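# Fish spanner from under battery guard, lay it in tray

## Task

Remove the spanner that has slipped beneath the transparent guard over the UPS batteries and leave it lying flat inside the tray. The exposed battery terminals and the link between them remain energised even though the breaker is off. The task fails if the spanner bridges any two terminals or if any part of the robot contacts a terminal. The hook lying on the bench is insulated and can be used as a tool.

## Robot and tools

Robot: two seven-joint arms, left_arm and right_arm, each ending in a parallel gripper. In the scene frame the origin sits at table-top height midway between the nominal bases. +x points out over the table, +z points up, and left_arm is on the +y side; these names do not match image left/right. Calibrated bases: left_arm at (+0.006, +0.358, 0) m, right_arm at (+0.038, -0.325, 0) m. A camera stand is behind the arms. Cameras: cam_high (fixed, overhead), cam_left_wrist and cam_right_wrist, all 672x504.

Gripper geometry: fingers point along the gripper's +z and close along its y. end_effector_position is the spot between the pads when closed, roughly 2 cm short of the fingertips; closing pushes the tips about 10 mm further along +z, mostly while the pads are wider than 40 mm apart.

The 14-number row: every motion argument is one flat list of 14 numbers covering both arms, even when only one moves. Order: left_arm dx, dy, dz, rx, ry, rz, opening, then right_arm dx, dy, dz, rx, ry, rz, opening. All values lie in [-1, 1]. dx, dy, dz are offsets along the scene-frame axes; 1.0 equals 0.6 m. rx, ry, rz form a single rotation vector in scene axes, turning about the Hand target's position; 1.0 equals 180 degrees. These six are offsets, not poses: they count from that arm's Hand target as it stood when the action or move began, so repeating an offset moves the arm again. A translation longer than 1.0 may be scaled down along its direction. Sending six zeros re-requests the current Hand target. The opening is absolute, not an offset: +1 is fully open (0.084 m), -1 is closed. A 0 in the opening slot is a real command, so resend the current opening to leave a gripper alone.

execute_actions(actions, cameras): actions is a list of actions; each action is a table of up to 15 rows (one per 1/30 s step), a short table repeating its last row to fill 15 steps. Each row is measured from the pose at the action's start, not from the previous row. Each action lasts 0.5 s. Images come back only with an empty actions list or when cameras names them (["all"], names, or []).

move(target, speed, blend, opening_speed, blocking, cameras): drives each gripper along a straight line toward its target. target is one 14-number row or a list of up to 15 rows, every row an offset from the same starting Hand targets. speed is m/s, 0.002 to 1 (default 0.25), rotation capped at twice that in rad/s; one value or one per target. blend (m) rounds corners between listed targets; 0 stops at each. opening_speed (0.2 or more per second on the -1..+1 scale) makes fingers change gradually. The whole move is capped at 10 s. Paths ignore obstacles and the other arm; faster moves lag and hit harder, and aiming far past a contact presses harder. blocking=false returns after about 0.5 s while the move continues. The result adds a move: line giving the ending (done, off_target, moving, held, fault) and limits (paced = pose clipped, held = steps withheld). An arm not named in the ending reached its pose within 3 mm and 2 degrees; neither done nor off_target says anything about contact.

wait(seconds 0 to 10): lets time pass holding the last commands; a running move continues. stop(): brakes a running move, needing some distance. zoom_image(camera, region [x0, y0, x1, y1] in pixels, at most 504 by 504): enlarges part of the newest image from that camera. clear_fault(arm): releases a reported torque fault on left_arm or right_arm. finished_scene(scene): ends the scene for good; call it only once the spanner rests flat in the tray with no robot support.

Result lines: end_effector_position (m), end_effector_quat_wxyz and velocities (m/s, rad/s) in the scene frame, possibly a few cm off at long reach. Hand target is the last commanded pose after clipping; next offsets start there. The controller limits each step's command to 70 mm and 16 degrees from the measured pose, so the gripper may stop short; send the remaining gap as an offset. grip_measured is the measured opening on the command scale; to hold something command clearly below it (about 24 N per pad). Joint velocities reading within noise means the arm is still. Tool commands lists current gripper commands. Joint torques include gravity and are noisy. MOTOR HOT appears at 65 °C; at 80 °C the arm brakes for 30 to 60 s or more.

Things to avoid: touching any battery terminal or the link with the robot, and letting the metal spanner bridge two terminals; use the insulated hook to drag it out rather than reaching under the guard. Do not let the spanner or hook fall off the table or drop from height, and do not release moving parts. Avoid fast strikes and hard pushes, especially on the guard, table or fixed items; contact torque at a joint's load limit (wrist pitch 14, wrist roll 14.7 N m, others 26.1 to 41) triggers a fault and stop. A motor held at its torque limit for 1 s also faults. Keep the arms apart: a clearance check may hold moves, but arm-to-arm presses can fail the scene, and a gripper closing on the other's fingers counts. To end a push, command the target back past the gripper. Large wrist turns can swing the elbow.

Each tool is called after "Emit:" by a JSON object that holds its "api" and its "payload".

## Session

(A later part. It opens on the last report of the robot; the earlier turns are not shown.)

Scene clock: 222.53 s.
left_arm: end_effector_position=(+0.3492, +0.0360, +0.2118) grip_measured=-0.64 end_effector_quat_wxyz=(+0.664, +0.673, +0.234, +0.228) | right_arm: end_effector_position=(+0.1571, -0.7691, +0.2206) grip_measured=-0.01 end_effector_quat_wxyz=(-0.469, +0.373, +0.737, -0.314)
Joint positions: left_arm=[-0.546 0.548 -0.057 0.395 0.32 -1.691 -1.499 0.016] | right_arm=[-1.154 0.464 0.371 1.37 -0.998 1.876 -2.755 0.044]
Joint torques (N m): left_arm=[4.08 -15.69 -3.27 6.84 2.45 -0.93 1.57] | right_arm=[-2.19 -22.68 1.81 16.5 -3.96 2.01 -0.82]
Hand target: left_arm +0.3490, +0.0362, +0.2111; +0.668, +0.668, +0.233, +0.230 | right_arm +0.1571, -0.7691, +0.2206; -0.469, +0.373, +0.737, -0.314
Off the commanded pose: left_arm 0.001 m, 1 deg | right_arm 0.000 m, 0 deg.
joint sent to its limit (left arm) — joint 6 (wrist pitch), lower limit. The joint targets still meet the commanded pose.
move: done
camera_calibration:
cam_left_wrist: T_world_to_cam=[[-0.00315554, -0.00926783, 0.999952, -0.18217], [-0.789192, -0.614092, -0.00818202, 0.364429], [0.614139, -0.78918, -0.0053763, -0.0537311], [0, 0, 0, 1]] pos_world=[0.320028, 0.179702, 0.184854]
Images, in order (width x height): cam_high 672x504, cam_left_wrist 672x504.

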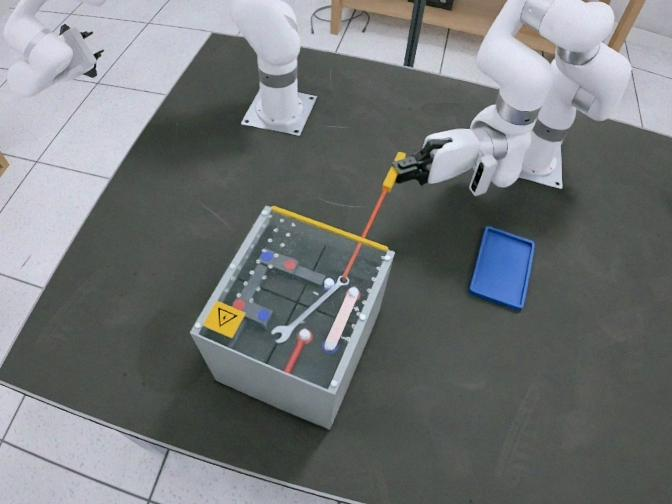

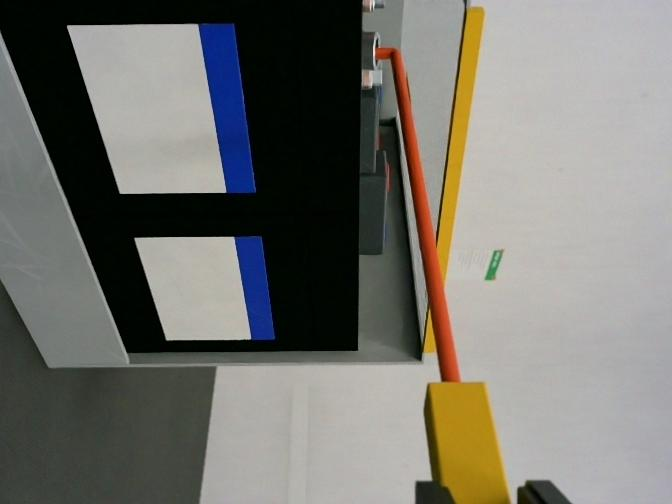

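Emit:
{"api": "move", "payload": {"target": [[-0.0633,0.0345,0,0,0,0,-0.9,0,0,0,0,0,0,0],[-0.133,0.052,0,0,0,0,-0.9,0,0,0,0,0,0,0]], "speed": 0.05, "blend": [0.005,0], "cameras": ["cam_left_wrist","cam_high"]}}

Emit:
{"api": "zoom_image", "payload": {"camera": "cam_high", "region": [270, 220, 390, 340]}}

Emit:
{"api": "zoom_image", "payload": {"camera": "cam_left_wrist", "region": [300, 0, 450, 150]}}

Scene clock: 256.90 s.
left_arm: end_effector_position=(+0.2693, +0.0674, +0.2111) grip_measured=-0.64 end_effector_quat_wxyz=(+0.668, +0.669, +0.232, +0.229) | right_arm: end_effector_position=(+0.1571, -0.7691, +0.2206) grip_measured=-0.01 end_effector_quat_wxyz=(-0.469, +0.373, +0.737, -0.314)
Joint positions: left_arm=[0.427 1.189 -1.077 0.102 0.398 -1.691 -0.435 0.016] | right_arm=[-1.154 0.464 0.371 1.37 -0.998 1.876 -2.755 0.044]
Joint torques (N m): left_arm=[4.14 -7.78 -11.5 -3.55 4.1 0.1 1.5] | right_arm=[-1.66 -22.32 2.23 16.61 -3.99 2.05 -0.72]
Hand target: left_arm +0.2692, +0.0674, +0.2111; +0.668, +0.668, +0.233, +0.230 | right_arm +0.1571, -0.7691, +0.2206; -0.469, +0.373, +0.737, -0.314
Off the commanded pose: left_arm 0.000 m, 0 deg | right_arm 0.000 m, 0 deg.
joint sent to its limit (left arm) — joint 6 (wrist pitch), lower limit. The joint targets still meet the commanded pose.
move: done
camera_calibration:
cam_left_wrist: T_world_to_cam=[[-0.0113841, 0.00079859, 0.999935, -0.179964], [-0.789028, -0.614299, -0.00849234, 0.32067], [0.614252, -0.789073, 0.00762334, 0.0173726], [0, 0, 0, 1]] pos_world=[0.240297, 0.210839, 0.182543]
Images, in order (width x height): cam_high 672x504, cam_left_wrist 672x504.

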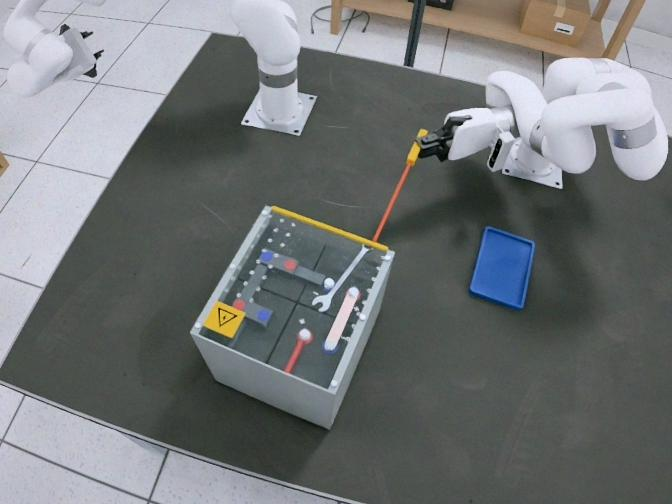

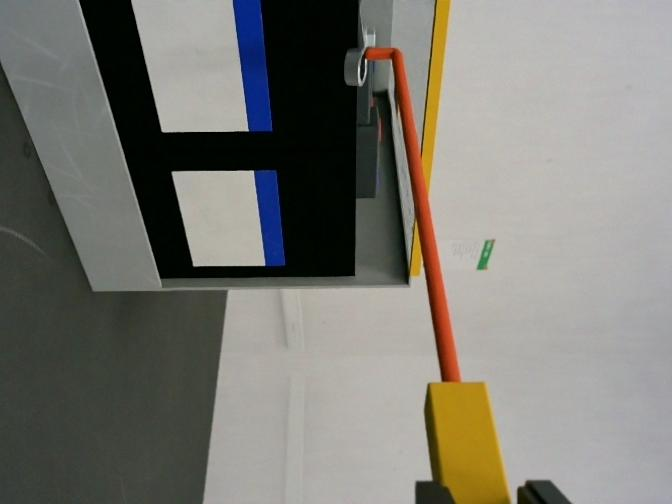

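Scaled by 4.200 from the camera's 672x504 image, which has a finer 960x720 frame.

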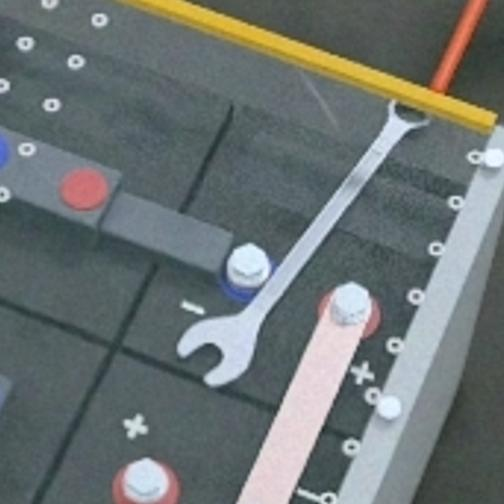

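Scaled by 3.360 from the camera's 672x504 image, which has a finer 960x720 frame.

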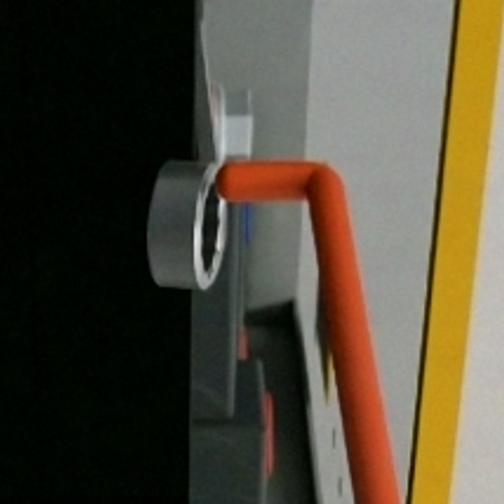

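Emit:
{"api": "move", "payload": {"target": [[-0.01,0,0,0,0,0,-0.9,0,0,0,0,0,0,0],[-0.01,0,0.025,0,0,0,-0.9,0,0,0,0,0,0,0],[-0.08,-0.02,0.03,0,0,0,-0.9,0,0,0,0,0,0,0],[-0.1105,-0.41,-0.067,0.475,-0.167,-0.110,-0.9,0,0,0,0,0,0,0],[0.0195,-0.46,-0.28,0.475,-0.167,-0.110,-0.9,0,0,0,0,0,0,0],[0.0195,-0.46,-0.3155,0.475,-0.167,-0.110,-0.9,0,0,0,0,0,0,0]], "speed": [0.04,0.05,0.15,0.3,0.25,0.06], "blend": [0,0,0.02,0.03,0.01,0], "cameras": ["cam_left_wrist","cam_high"]}}

Emit:
{"api": "zoom_image", "payload": {"camera": "cam_high", "region": [270, 220, 390, 340]}}

Scene clock: 282.10 s.
left_arm: end_effector_position=(+0.2811, -0.2087, +0.0226) grip_measured=-0.64 end_effector_quat_wxyz=(+0.105, +0.889, -0.253, +0.368) | right_arm: end_effector_position=(+0.1571, -0.7691, +0.2206) grip_measured=-0.01 end_effector_quat_wxyz=(-0.469, +0.373, +0.737, -0.314)
Joint positions: left_arm=[-0.703 1.325 -1.106 1.527 -1.001 -1.294 1.19 0.016] | right_arm=[-1.154 0.464 0.371 1.37 -0.998 1.876 -2.755 0.044]
Joint torques (N m): left_arm=[-1.39 4.03 2.69 2.89 -2.54 4.99 -1.37] | right_arm=[-1.38 -22.61 2.47 16.53 -3.99 1.9 -0.67]
Hand target: left_arm +0.2809, -0.2086, +0.0218; +0.105, +0.889, -0.253, +0.367 | right_arm +0.1571, -0.7691, +0.2206; -0.469, +0.373, +0.737, -0.314
Off the commanded pose: left_arm 0.001 m, 0 deg | right_arm 0.000 m, 0 deg.
move: done
camera_calibration:
cam_left_wrist: T_world_to_cam=[[-0.539523, -0.84197, -0.000869767, 0.00405221], [-0.597053, 0.383311, -0.704698, 0.328745], [0.593669, -0.379682, -0.709506, -0.0988987], [0, 0, 0, 1]] pos_world=[0.257178, -0.16015, 0.161501]
Images, in order (width x height): cam_high 672x504, cam_left_wrist 672x504.

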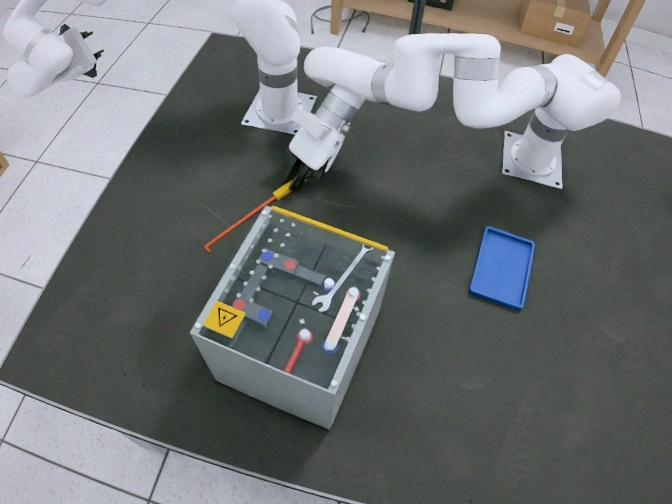

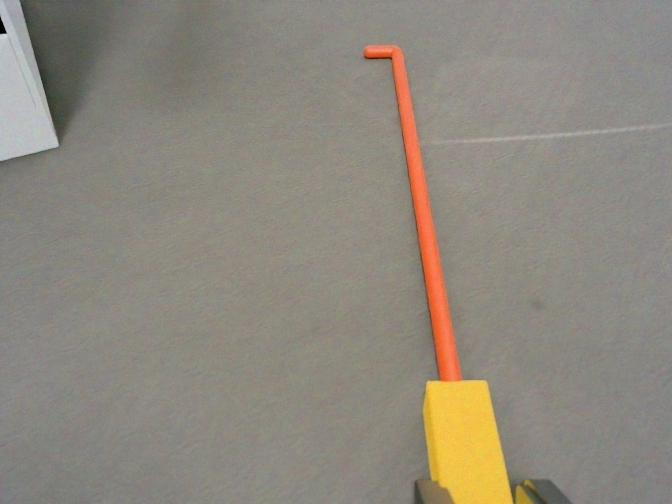

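Scaled by 4.200 from the camera's 672x504 image, which has a finer 960x720 frame.

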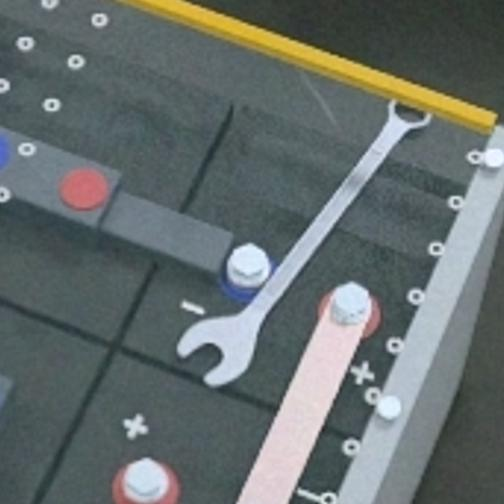

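Emit:
{"api": "move", "payload": {"target": [[0,0,-0.0015,0,0,0,0.05,0,0,0,0,0,0,0],[-0.08,0.05,0.1,0,0,0,0.05,0,0,0,0,0,0,0],[0.12,0.25,0.38,0.0356,0.0755,0.0735,0.05,0,0,0,0,0,0,0],[0.312,0.379,0.435,0.0356,0.0755,0.0735,0.05,0,0,0,0,0,0,0]], "speed": [0.1,0.15,0.35,0.3], "blend": [0,0.02,0.03,0], "cameras": ["cam_left_wrist","cam_high"]}}

Emit:
{"api": "zoom_image", "payload": {"camera": "cam_left_wrist", "region": [200, 150, 500, 450]}}

Scene clock: 308.17 s.
left_arm: end_effector_position=(+0.4681, +0.0188, +0.2828) grip_measured=+0.04 end_effector_quat_wxyz=(+0.042, +0.954, -0.155, +0.255) | right_arm: end_effector_position=(+0.1571, -0.7691, +0.2206) grip_measured=-0.01 end_effector_quat_wxyz=(-0.469, +0.373, +0.737, -0.314)
Joint positions: left_arm=[0.007 1 -1.637 1.731 -1.658 -1.484 2.02 0.046] | right_arm=[-1.154 0.464 0.371 1.37 -0.998 1.876 -2.755 0.044]
Joint torques (N m): left_arm=[-3.16 -21.32 -10.39 9.5 -1.37 -1.74 1.62] | right_arm=[-1.13 -22.41 2.37 16.63 -3.95 1.98 -0.53]
Hand target: left_arm +0.4681, +0.0188, +0.2828; +0.042, +0.954, -0.155, +0.255 | right_arm +0.1571, -0.7691, +0.2206; -0.469, +0.373, +0.737, -0.314
Off the commanded pose: left_arm 0.000 m, 0 deg | right_arm 0.000 m, 0 deg.
move: done
camera_calibration:
cam_left_wrist: T_world_to_cam=[[-0.331397, -0.943488, 0.0026972, 0.200252], [-0.819692, 0.286496, -0.496009, 0.583506], [0.467205, -0.166587, -0.868313, 0.161169], [0, 0, 0, 1]] pos_world=[0.46936, 0.0486119, 0.428829]
Images, in order (width x height): cam_high 672x504, cam_left_wrist 672x504.

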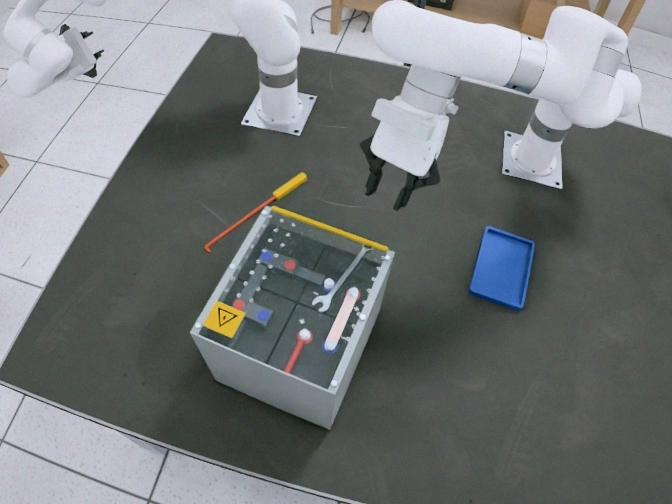

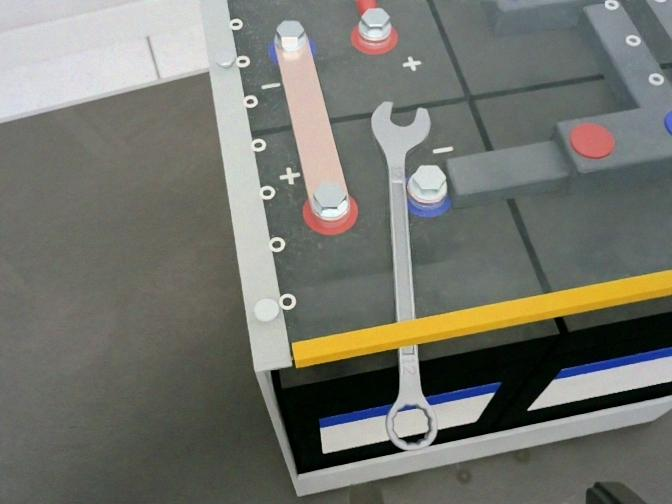

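Scaled by 1.680 from the camera's 672x504 image, which has a finer 960x720 frame.

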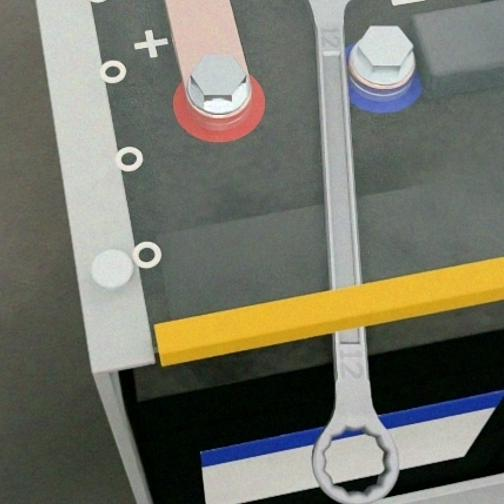

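Emit:
{"api": "move", "payload": {"target": [[0.05,-0.0144,-0.09,0,0,-0.008,0.05,0,0,0,0,0,0,0],[0.0798,-0.023,-0.1447,0,0,-0.008,0.05,0,0,0,0,0,0,0]], "speed": [0.15,0.05], "blend": [0.005,0], "cameras": ["cam_left_wrist","cam_high"]}}

Emit:
{"api": "zoom_image", "payload": {"camera": "cam_high", "region": [300, 180, 440, 320]}}

Scene clock: 322.87 s.
left_arm: end_effector_position=(+0.5159, +0.0050, +0.1960) grip_measured=+0.04 end_effector_quat_wxyz=(+0.045, +0.952, -0.167, +0.254) | right_arm: end_effector_position=(+0.1571, -0.7691, +0.2206) grip_measured=-0.01 end_effector_quat_wxyz=(-0.469, +0.373, +0.737, -0.314)
Joint positions: left_arm=[-0.04 1.141 -1.514 1.787 -1.547 -1.348 2.062 0.046] | right_arm=[-1.154 0.464 0.371 1.37 -0.998 1.876 -2.755 0.044]
Joint torques (N m): left_arm=[-3.37 -25.2 -11.28 8.51 3.31 0.55 1.54] | right_arm=[-1.13 -22.69 2.42 16.49 -3.92 1.98 -0.51]
Hand target: left_arm +0.5160, +0.0050, +0.1959; +0.045, +0.952, -0.167, +0.254 | right_arm +0.1571, -0.7691, +0.2206; -0.469, +0.373, +0.737, -0.314
Off the commanded pose: left_arm 0.000 m, 0 deg | right_arm 0.000 m, 0 deg.
move: done
camera_calibration:
cam_left_wrist: T_world_to_cam=[[-0.355008, -0.934859, 0.00274292, 0.215383], [-0.812267, 0.306999, -0.495958, 0.579726], [0.462809, -0.178297, -0.868342, 0.0634547], [0, 0, 0, 1]] pos_world=[0.517988, 0.0346918, 0.342029]
Images, in order (width x height): cam_high 672x504, cam_left_wrist 672x504.

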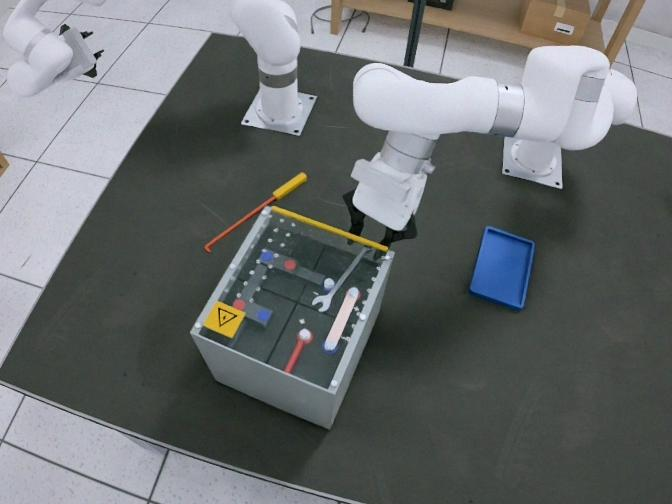

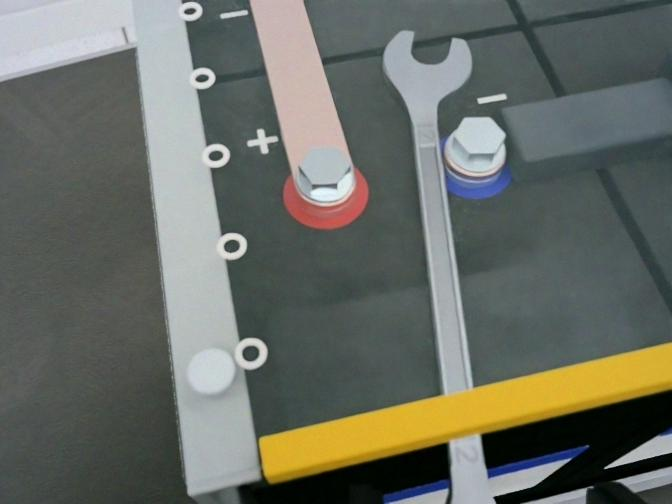

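Scaled by 3.600 from the camera's 672x504 image, which has a finer 960x720 frame.

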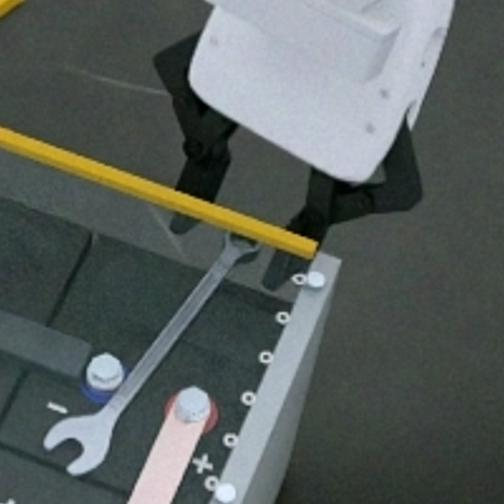

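Emit:
{"api": "move", "payload": {"target": [0,0,0,0,0,0,-0.9,0,0,0,0,0,0,0], "opening_speed": 0.8, "cameras": ["cam_left_wrist"]}}

Scene clock: 327.43 s.
left_arm: end_effector_position=(+0.5160, +0.0050, +0.1959) grip_measured=-0.60 end_effector_quat_wxyz=(+0.045, +0.952, -0.167, +0.254) | right_arm: end_effector_position=(+0.1571, -0.7691, +0.2206) grip_measured=-0.01 end_effector_quat_wxyz=(-0.469, +0.373, +0.737, -0.314)
Joint positions: left_arm=[-0.04 1.141 -1.514 1.787 -1.546 -1.348 2.062 0.018] | right_arm=[-1.154 0.464 0.371 1.37 -0.998 1.876 -2.755 0.044]
Joint torques (N m): left_arm=[-3.1 -25.58 -11.34 8.34 2.84 0.39 1.48] | right_arm=[-1.07 -22.49 2.45 16.45 -4.06 2 -0.38]
Hand target: left_arm +0.5160, +0.0050, +0.1959; +0.045, +0.952, -0.167, +0.254 | right_arm +0.1571, -0.7691, +0.2206; -0.469, +0.373, +0.737, -0.314
Off the commanded pose: left_arm 0.000 m, 0 deg | right_arm 0.000 m, 0 deg.
move: done
camera_calibration:
cam_left_wrist: T_world_to_cam=[[-0.355008, -0.934859, 0.00274267, 0.215384], [-0.812267, 0.306999, -0.495958, 0.579726], [0.462809, -0.178297, -0.868342, 0.0634547], [0, 0, 0, 1]] pos_world=[0.517988, 0.0346918, 0.342029]
Images, in order (width x height): cam_left_wrist 672x504.

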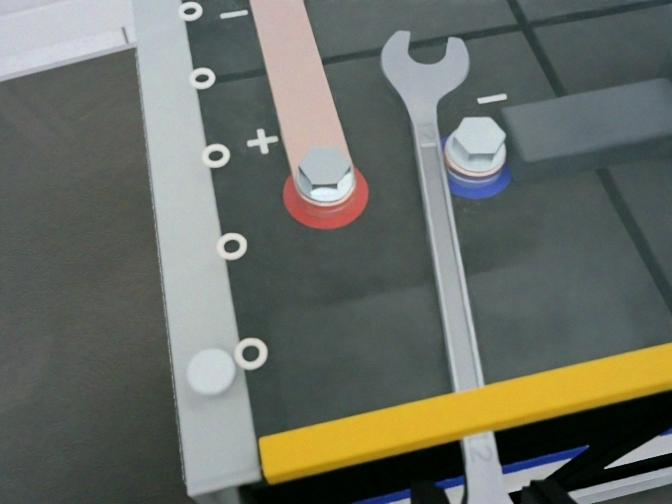

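Emit:
{"api": "move", "payload": {"target": [[0,0,0.012,0,0,0,-0.95,0,0,0,0,0,0,0],[0,0,0.02,-0.286,0.1075,0,-0.95,0,0,0,0,0,0,0]], "speed": [0.04,0.2], "blend": [0.002,0], "cameras": ["cam_left_wrist","cam_high"]}}

Emit:
{"api": "zoom_image", "payload": {"camera": "cam_high", "region": [290, 220, 410, 340]}}

Scene clock: 340.20 s.
left_arm: end_effector_position=(+0.5159, +0.0050, +0.2080) grip_measured=-0.60 end_effector_quat_wxyz=(+0.478, +0.866, -0.031, +0.143) | right_arm: end_effector_position=(+0.1571, -0.7691, +0.2206) grip_measured=-0.01 end_effector_quat_wxyz=(-0.469, +0.373, +0.737, -0.314)
Joint positions: left_arm=[0.486 1.557 -1.894 1.48 -1.773 -0.857 2.071 0.018] | right_arm=[-1.154 0.464 0.371 1.37 -0.998 1.876 -2.755 0.044]
Joint torques (N m): left_arm=[3.86 -22.19 -19.87 1.02 -2.93 1.76 1.54] | right_arm=[-1.33 -22.29 2.39 16.31 -3.69 1.97 -0.31]
Hand target: left_arm +0.5160, +0.0050, +0.2079; +0.478, +0.866, -0.031, +0.143 | right_arm +0.1571, -0.7691, +0.2206; -0.469, +0.373, +0.737, -0.314
Off the commanded pose: left_arm 0.000 m, 0 deg | right_arm 0.000 m, 0 deg.
move: done
camera_calibration:
cam_left_wrist: T_world_to_cam=[[-0.204395, -0.533755, 0.820566, -0.0344246], [-0.955399, -0.0737579, -0.285958, 0.617735], [0.213155, -0.842417, -0.494873, 0.128289], [0, 0, 0, 1]] pos_world=[0.555802, 0.135261, 0.26838]
Images, in order (width x height): cam_high 672x504, cam_left_wrist 672x504.

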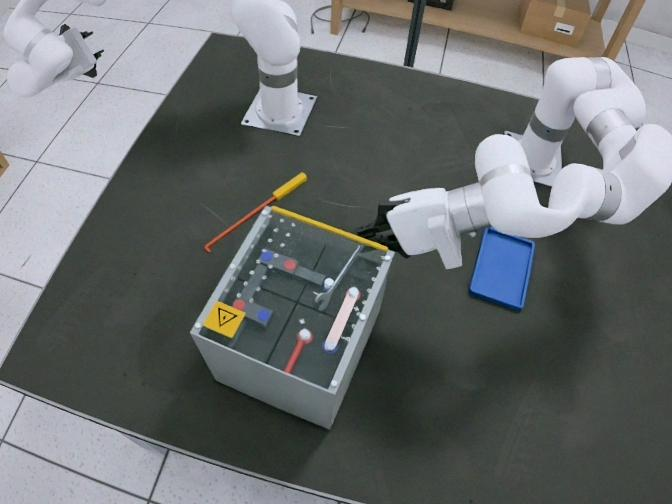

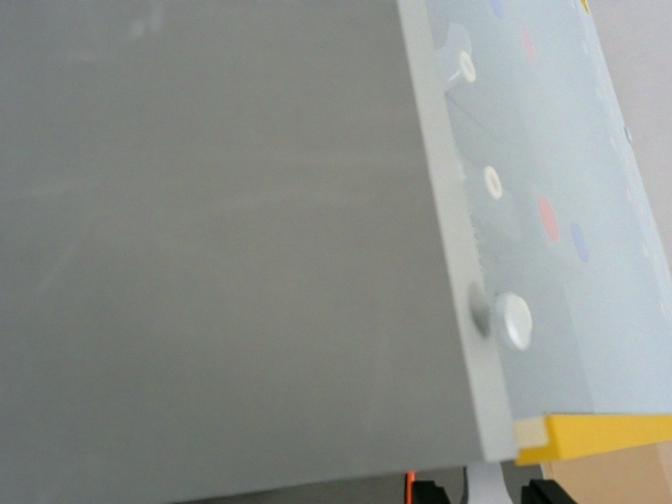

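Scaled by 4.200 from the camera's 672x504 image, which has a finer 960x720 frame.

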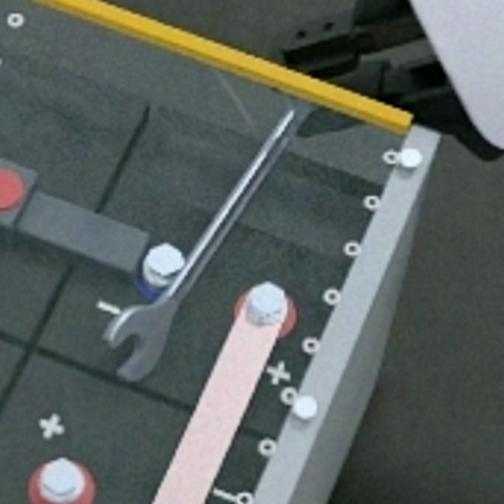

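Emit:
{"api": "move", "payload": {"target": [[-0.0133,0.0122,0,0,0,0,-0.95,0,0,0,0,0,0,0],[-0.0445,0.024,0,0,0,0,-0.95,0,0,0,0,0,0,0],[-0.0915,0.0417,0,0,0,0,-0.95,0,0,0,0,0,0,0]], "speed": 0.05, "blend": 0.003, "cameras": ["cam_high"]}}

Emit:
{"api": "zoom_image", "payload": {"camera": "cam_high", "region": [290, 220, 410, 340]}}

Scene clock: 352.70 s.
left_arm: end_effector_position=(+0.4611, +0.0300, +0.2080) grip_measured=-0.60 end_effector_quat_wxyz=(+0.478, +0.866, -0.031, +0.143) | right_arm: end_effector_position=(+0.1571, -0.7691, +0.2206) grip_measured=-0.01 end_effector_quat_wxyz=(-0.469, +0.373, +0.737, -0.314)
Joint positions: left_arm=[0.677 1.53 -1.888 1.149 -1.715 -0.797 1.866 0.018] | right_arm=[-1.154 0.464 0.371 1.37 -0.998 1.876 -2.755 0.044]
Joint torques (N m): left_arm=[3.85 -26.61 -19.18 -0.35 2.11 1.62 -1.5] | right_arm=[-1.24 -22.36 2.37 16.44 -3.75 1.96 -0.33]
Hand target: left_arm +0.4611, +0.0300, +0.2079; +0.478, +0.866, -0.031, +0.143 | right_arm +0.1571, -0.7691, +0.2206; -0.469, +0.373, +0.737, -0.314
Off the commanded pose: left_arm 0.000 m, 0 deg | right_arm 0.000 m, 0 deg.
move: done
Images, in order (width x height): cam_high 672x504.

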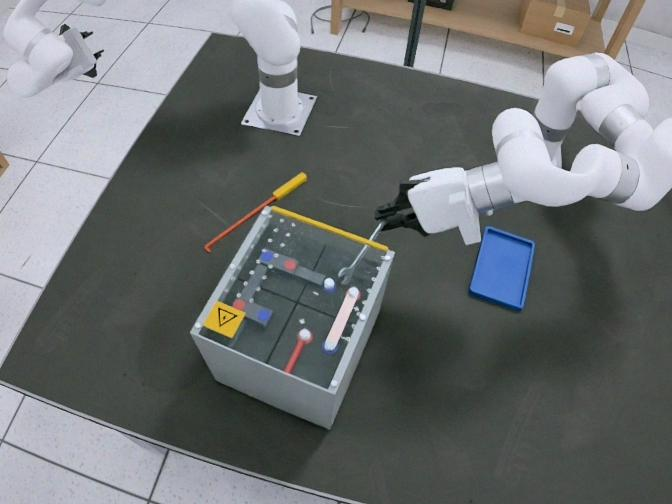

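Scaled by 4.200 from the camera's 672x504 image, which has a finer 960x720 frame.

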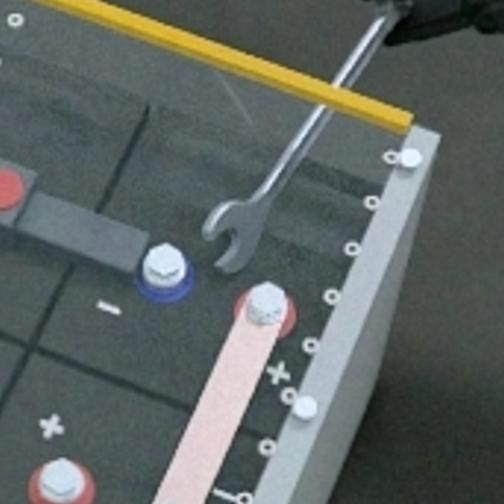

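Emit:
{"api": "move", "payload": {"target": [[-0.183,0.068,0,0,0,0,-0.95,0,0,0,0,0,0,0],[-0.24,0.25,0.05,0.280,-0.1224,-0.0307,-0.95,0,0,0,0,0,0,0],[-0.266,0.4817,-0.18,0.280,-0.1224,-0.0307,-0.95,0,0,0,0,0,0,0]], "speed": [0.07,0.25,0.25], "blend": [0.01,0.04,0], "cameras": ["cam_high","cam_left_wrist"]}}

Scene clock: 371.87 s.
left_arm: end_effector_position=(+0.3014, +0.3190, +0.1000) grip_measured=-0.60 end_effector_quat_wxyz=(+0.058, +0.941, -0.217, +0.252) | right_arm: end_effector_position=(+0.1571, -0.7691, +0.2206) grip_measured=-0.01 end_effector_quat_wxyz=(-0.469, +0.373, +0.737, -0.314)
Joint positions: left_arm=[1.479 1.363 -1.958 0.197 -1.514 -1.19 1.998 0.018] | right_arm=[-1.154 0.464 0.371 1.37 -0.998 1.876 -2.755 0.044]
Joint torques (N m): left_arm=[4.19 -5.55 -7.27 9.49 3.62 0.6 1.57] | right_arm=[-1.05 -22.52 2.29 16.32 -3.75 1.95 -0.24]
Hand target: left_arm +0.3015, +0.3190, +0.0999; +0.058, +0.941, -0.217, +0.252 | right_arm +0.1571, -0.7691, +0.2206; -0.469, +0.373, +0.737, -0.314
Off the commanded pose: left_arm 0.000 m, 0 deg | right_arm 0.000 m, 0 deg.
move: done
camera_calibration:
cam_left_wrist: T_world_to_cam=[[-0.450797, -0.892622, 0.00292776, 0.448527], [-0.775657, 0.3901, -0.496163, 0.223969], [0.441744, -0.22594, -0.868224, 0.156892], [0, 0, 0, 1]] pos_world=[0.306612, 0.348443, 0.24603]
Images, in order (width x height): cam_high 672x504, cam_left_wrist 672x504.

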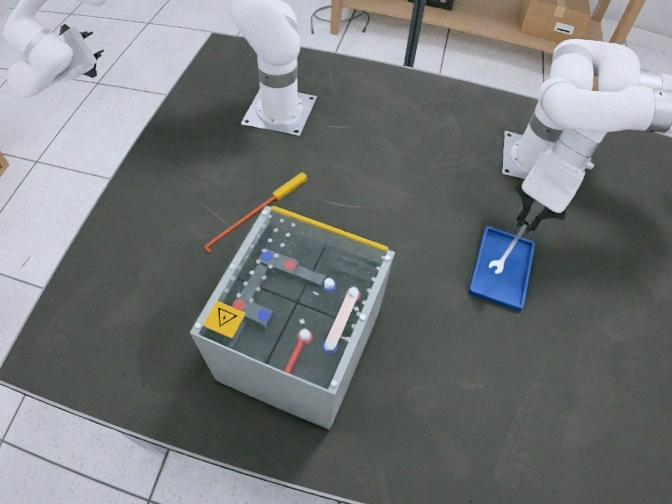

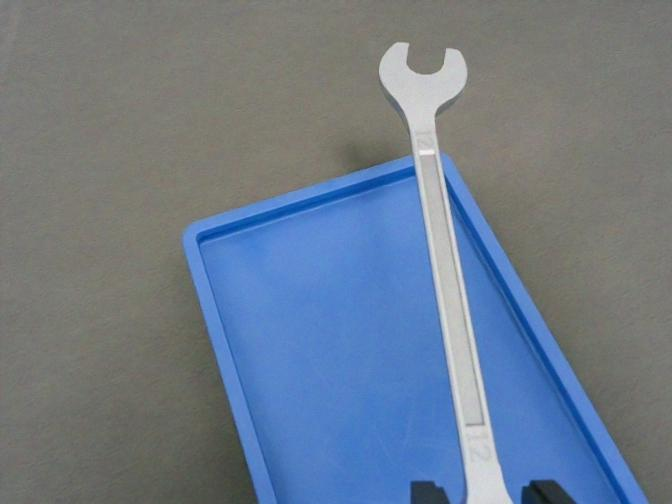

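Emit:
{"api": "move", "payload": {"target": [[0.0025,0.0083,-0.09,0,0,-0.0167,-0.95,0,0,0,0,0,0,0],[0.0025,0.0083,-0.121,0,0,-0.0167,-0.95,0,0,0,0,0,0,0]], "speed": [0.15,0.04], "blend": [0.005,0], "cameras": ["cam_high","cam_left_wrist"]}}

Emit:
{"api": "zoom_image", "payload": {"camera": "cam_high", "region": [450, 190, 570, 310]}}

Scene clock: 383.20 s.
left_arm: end_effector_position=(+0.3030, +0.3240, +0.0274) grip_measured=-0.60 end_effector_quat_wxyz=(+0.065, +0.935, -0.241, +0.250) | right_arm: end_effector_position=(+0.1571, -0.7691, +0.2206) grip_measured=-0.01 end_effector_quat_wxyz=(-0.469, +0.373, +0.737, -0.314)
Joint positions: left_arm=[1.494 1.343 -1.579 0.147 -1.124 -1.09 1.983 0.018] | right_arm=[-1.154 0.464 0.371 1.37 -0.998 1.876 -2.755 0.044]
Joint torques (N m): left_arm=[-2.77 -16.54 -3.04 0.88 2.43 -1.87 -1.39] | right_arm=[-0.99 -22.14 2.5 16.51 -3.51 1.92 -0.14]
Hand target: left_arm +0.3030, +0.3240, +0.0273; +0.065, +0.935, -0.241, +0.250 | right_arm +0.1571, -0.7691, +0.2206; -0.469, +0.373, +0.737, -0.314
Off the commanded pose: left_arm 0.000 m, 0 deg | right_arm 0.000 m, 0 deg.
move: done
camera_calibration:
cam_left_wrist: T_world_to_cam=[[-0.497056, -0.867713, 0.0029407, 0.459837], [-0.754071, 0.430276, -0.496225, 0.167643], [0.429316, -0.248869, -0.868189, 0.105499], [0, 0, 0, 1]] pos_world=[0.309688, 0.353129, 0.17343]
Images, in order (width x height): cam_high 672x504, cam_left_wrist 672x504.

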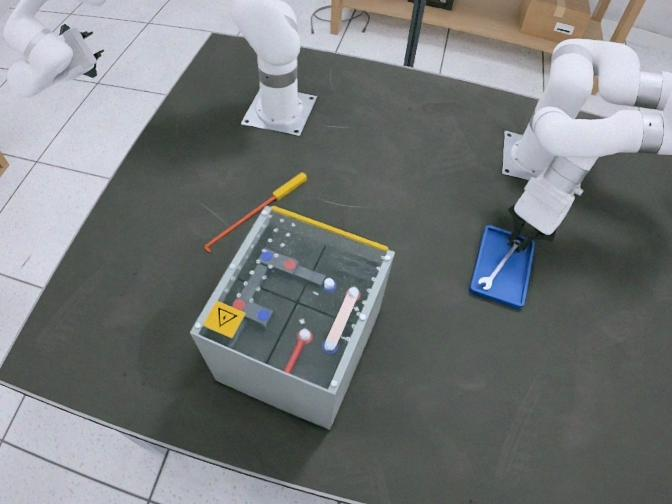

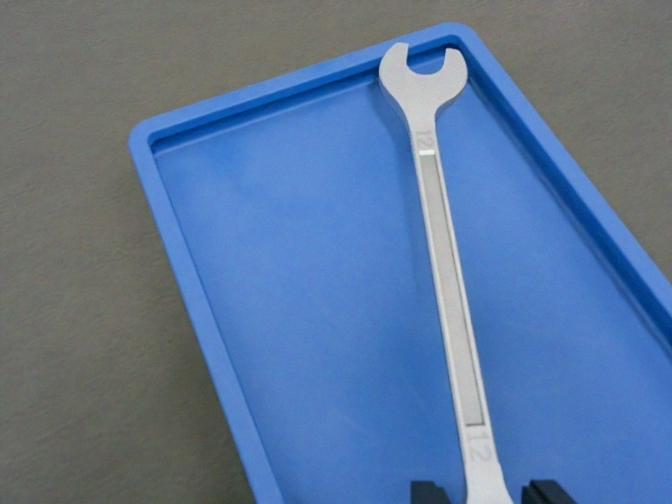

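Scaled by 4.200 from the camera's 672x504 image, which has a finer 960x720 frame.

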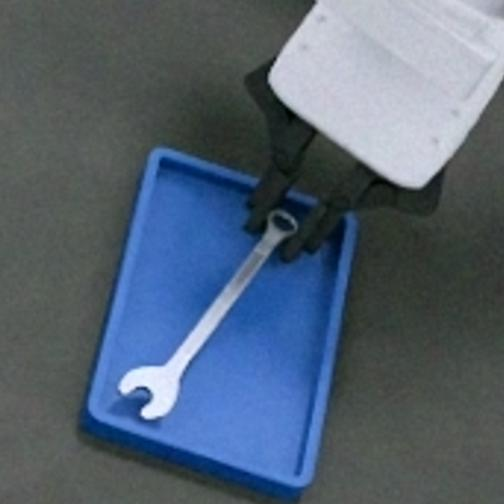

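Emit:
{"api": "move", "payload": {"target": [[-0.0065,0,-0.008,0,0,0,-0.95,0,0,0,0,0,0,0],[-0.0065,0,-0.008,0,0,0,-0.32,0,0,0,0,0,0,0]], "speed": 0.04, "opening_speed": 0.3, "cameras": ["cam_high","cam_left_wrist"]}}

Emit:
{"api": "zoom_image", "payload": {"camera": "cam_high", "region": [450, 190, 570, 310]}}

Scene clock: 389.93 s.
left_arm: end_effector_position=(+0.3130, +0.3198, +0.0408) grip_measured=-0.60 end_effector_quat_wxyz=(+0.061, +0.927, -0.248, +0.275) | right_arm: end_effector_position=(+0.1571, -0.7691, +0.2206) grip_measured=-0.01 end_effector_quat_wxyz=(-0.469, +0.373, +0.737, -0.314)
Joint positions: left_arm=[1.495 1.344 -1.618 0.14 -1.107 -1.093 1.977 0.018] | right_arm=[-1.154 0.464 0.371 1.37 -0.998 1.876 -2.755 0.044]
Joint torques (N m): left_arm=[0.28 -10.67 -12.53 2.27 -1.02 -0.45 0.05] | right_arm=[-0.95 -22.36 2.33 16.38 -3.47 2.01 -0.05]
Hand target: left_arm +0.3130, +0.3198, +0.0408; +0.061, +0.927, -0.248, +0.275 (not the last commanded pose) | right_arm +0.1571, -0.7691, +0.2206; -0.469, +0.373, +0.737, -0.314
Tool commands: left_gripper/opening=-0.95 right_gripper/opening=+0.0
Off the commanded pose: left_arm 0.023 m, 3 deg | right_arm 0.000 m, 0 deg.
TORQUE FAULT: the external load on joint 3 (upper arm roll) of the left arm reached its load limit, and that arm stopped. The contact can be on any part of that arm beyond that joint, not only on its tool. A torque fault puts only its own arm into a fault stop. That arm's remaining commands of this call were not run. The hold on joint 3 (upper arm roll) of that arm was moved back by the arm itself, up to 3 degrees, as the stop began. That arm is still stopped at the end of this call. While its stop runs, that arm, its gripper or tool too, takes no new command.
CLEAR FAULT: the left arm stays stopped (state 4) until you call clear_fault(arm="left_arm").
End effector pose when the fault began: left_arm: position (+0.3016, +0.3240, +0.0255), quat_wxyz (+0.064, +0.935, -0.241, +0.251)
Joint positions when the fault began: left_arm=[1.495 1.344 -1.566 0.14 -1.108 -1.092 1.977 0.018]
move: fault (left_arm); path passed 0 of 2 targets; target 2's new opening was not sent
camera_calibration:
cam_left_wrist: T_world_to_cam=[[-0.506709, -0.861861, -0.0209907, 0.463231], [-0.72191, 0.437486, -0.536146, 0.172936], [0.471266, -0.256517, -0.843864, 0.100139], [0, 0, 0, 1]] pos_world=[0.312375, 0.349271, 0.186946]
Images, in order (width x height): cam_high 672x504, cam_left_wrist 672x504.

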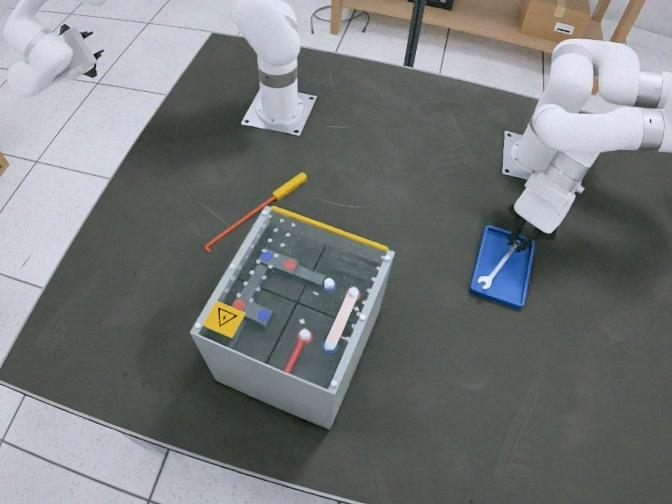

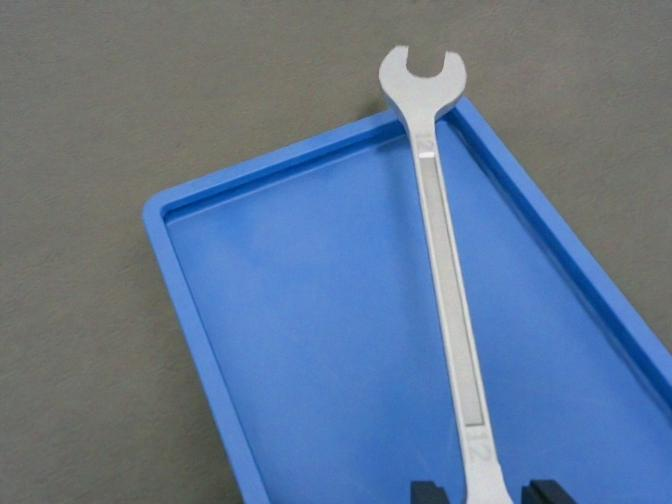

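Scaled by 4.200 from the camera's 672x504 image, which has a finer 960x720 frame.

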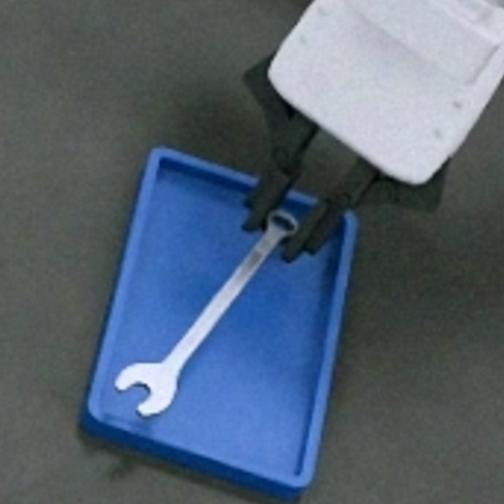

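Emit:
{"api": "clear_fault", "payload": {"arm": "left_arm"}}

Emit:
{"api": "move", "payload": {"target": [[-0.0225,0.005,-0.0215,0.0006,0.017,0.0038,-0.95,0,0,0,0,0,0,0],[-0.0225,0.005,-0.0215,0.0006,0.017,0.0038,-0.3,0,0,0,0,0,0,0]], "speed": 0.04, "opening_speed": 0.3, "cameras": ["cam_high","cam_left_wrist"]}}

Emit:
{"api": "zoom_image", "payload": {"camera": "cam_high", "region": [450, 190, 570, 310]}}

Scene clock: 396.80 s.
left_arm: end_effector_position=(+0.3130, +0.3198, +0.0409) grip_measured=-0.60 end_effector_quat_wxyz=(+0.061, +0.927, -0.248, +0.275) | right_arm: end_effector_position=(+0.1571, -0.7691, +0.2206) grip_measured=-0.01 end_effector_quat_wxyz=(-0.469, +0.373, +0.737, -0.314)
Joint positions: left_arm=[1.495 1.344 -1.618 0.14 -1.107 -1.093 1.977 0.018] | right_arm=[-1.154 0.464 0.371 1.37 -0.998 1.876 -2.755 0.044]
Joint torques (N m): left_arm=[0.41 -10.93 -12.7 2.3 -0.77 -0.46 0.04] | right_arm=[-0.98 -22.23 2.33 16.29 -3.4 1.96 0.08]
Hand target: left_arm +0.3130, +0.3198, +0.0409; +0.061, +0.927, -0.248, +0.275 (not the last commanded pose) | right_arm +0.1571, -0.7691, +0.2206; -0.469, +0.373, +0.737, -0.314
Tool commands: left_gripper/opening=-0.95 right_gripper/opening=+0.0
Off the commanded pose: left_arm 0.023 m, 3 deg | right_arm 0.000 m, 0 deg.
TORQUE FAULT, CONTINUED: the left arm's stop, for the torque fault of joint 3 (upper arm roll) that an earlier result reported, is over. The call counts as one of the actions that you can send in this scene. The hold on joint 3 (upper arm roll) of that arm was moved back by the arm itself, up to 3 degrees, as the stop began. That arm's target is now where it stood when the stop ended, not its last command. That arm's gripper keeps its grip as last carried out, and that arm accepts commands again: back off and push less far.
CLEAR FAULT: your call cleared the left arm's torque fault. If a joint's load stays at its limit, that arm stops again at once.

Scene clock: 400.27 s.
left_arm: end_effector_position=(+0.2995, +0.3228, +0.0280) grip_measured=-0.32 end_effector_quat_wxyz=(+0.065, +0.936, -0.241, +0.250) | right_arm: end_effector_position=(+0.1571, -0.7691, +0.2206) grip_measured=-0.01 end_effector_quat_wxyz=(-0.469, +0.373, +0.737, -0.314)
Joint positions: left_arm=[1.496 1.342 -1.583 0.135 -1.124 -1.093 1.972 0.03] | right_arm=[-1.154 0.464 0.371 1.37 -0.998 1.876 -2.755 0.044]
Joint torques (N m): left_arm=[-3.16 -14.24 -8.34 0.56 -0.67 -1.4 -1.17] | right_arm=[-0.98 -22.27 2.36 16.31 -3.31 1.97 0.12]
Hand target: left_arm +0.2995, +0.3228, +0.0280; +0.065, +0.936, -0.241, +0.250 | right_arm +0.1571, -0.7691, +0.2206; -0.469, +0.373, +0.737, -0.314
Off the commanded pose: left_arm 0.000 m, 0 deg | right_arm 0.000 m, 0 deg.
move: done
camera_calibration:
cam_left_wrist: T_world_to_cam=[[-0.496886, -0.867806, 0.00415211, 0.456961], [-0.75459, 0.429688, -0.495945, 0.166121], [0.4286, -0.249561, -0.868344, 0.107613], [0, 0, 0, 1]] pos_world=[0.306288, 0.352029, 0.173935]
Images, in order (width x height): cam_high 672x504, cam_left_wrist 672x504.

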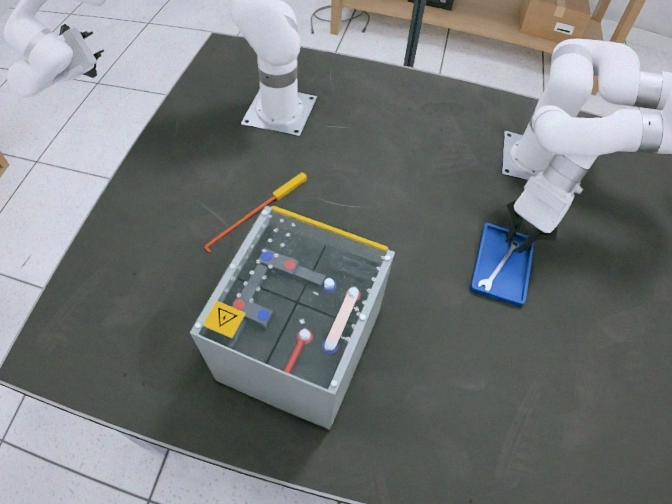

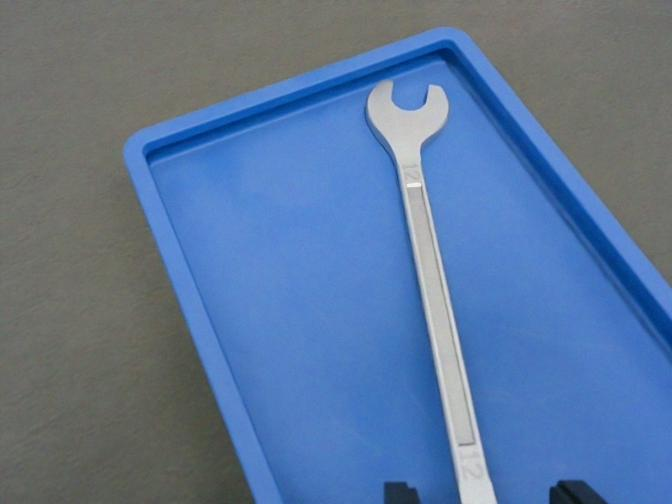

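Scaled by 4.200 from the camera's 672x504 image, which has a finer 960x720 frame.

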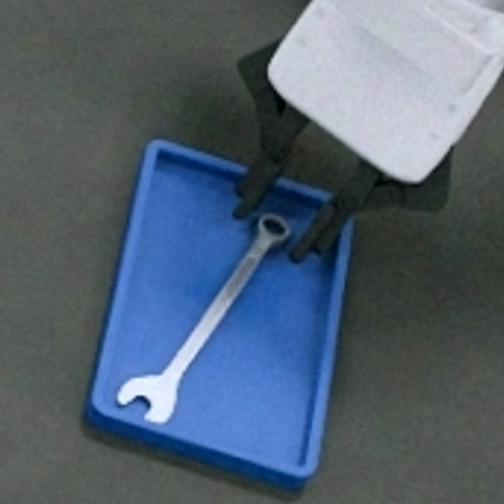

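Flat in the tray. Back out.

Emit:
{"api": "move", "payload": {"target": [-0.06,0.035,0.17,0,0,0,-0.3,0,0,0,0,0,0,0], "speed": 0.15, "cameras": ["cam_high"]}}

Emit:
{"api": "zoom_image", "payload": {"camera": "cam_high", "region": [450, 190, 570, 310]}}

Scene clock: 403.57 s.
left_arm: end_effector_position=(+0.2635, +0.3438, +0.1299) grip_measured=-0.32 end_effector_quat_wxyz=(+0.065, +0.936, -0.241, +0.250) | right_arm: end_effector_position=(+0.1571, -0.7691, +0.2206) grip_measured=-0.01 end_effector_quat_wxyz=(-0.469, +0.373, +0.737, -0.314)
Joint positions: left_arm=[1.653 1.511 -2.182 0.167 -1.784 -1.264 2.245 0.03] | right_arm=[-1.154 0.464 0.371 1.37 -0.998 1.876 -2.755 0.044]
Joint torques (N m): left_arm=[-3.44 -5.63 -10.86 11.17 -1.33 -1.75 1.54] | right_arm=[-0.81 -22.03 2.37 16.17 -3.41 2.02 0.14]
Hand target: left_arm +0.2635, +0.3438, +0.1300; +0.065, +0.936, -0.241, +0.250 | right_arm +0.1571, -0.7691, +0.2206; -0.469, +0.373, +0.737, -0.314
Off the commanded pose: left_arm 0.000 m, 0 deg | right_arm 0.000 m, 0 deg.
move: done
Images, in order (width x height): cam_high 672x504.

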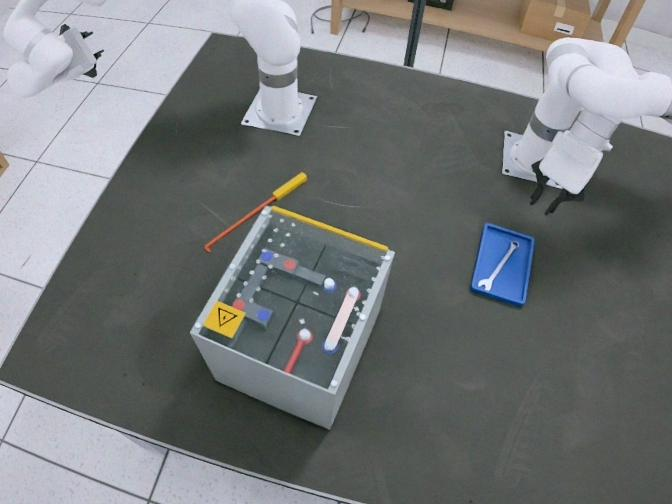

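Scaled by 4.200 from the camera's 672x504 image, which has a finer 960x720 frame.

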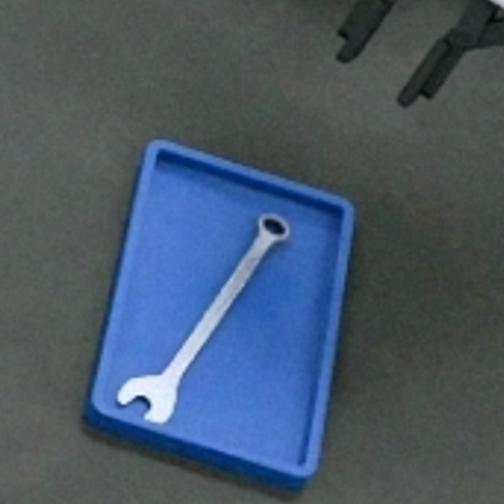

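Emit:
{"api": "finished_scene", "payload": {"scene": 1}}

The scene is finished: the task was done.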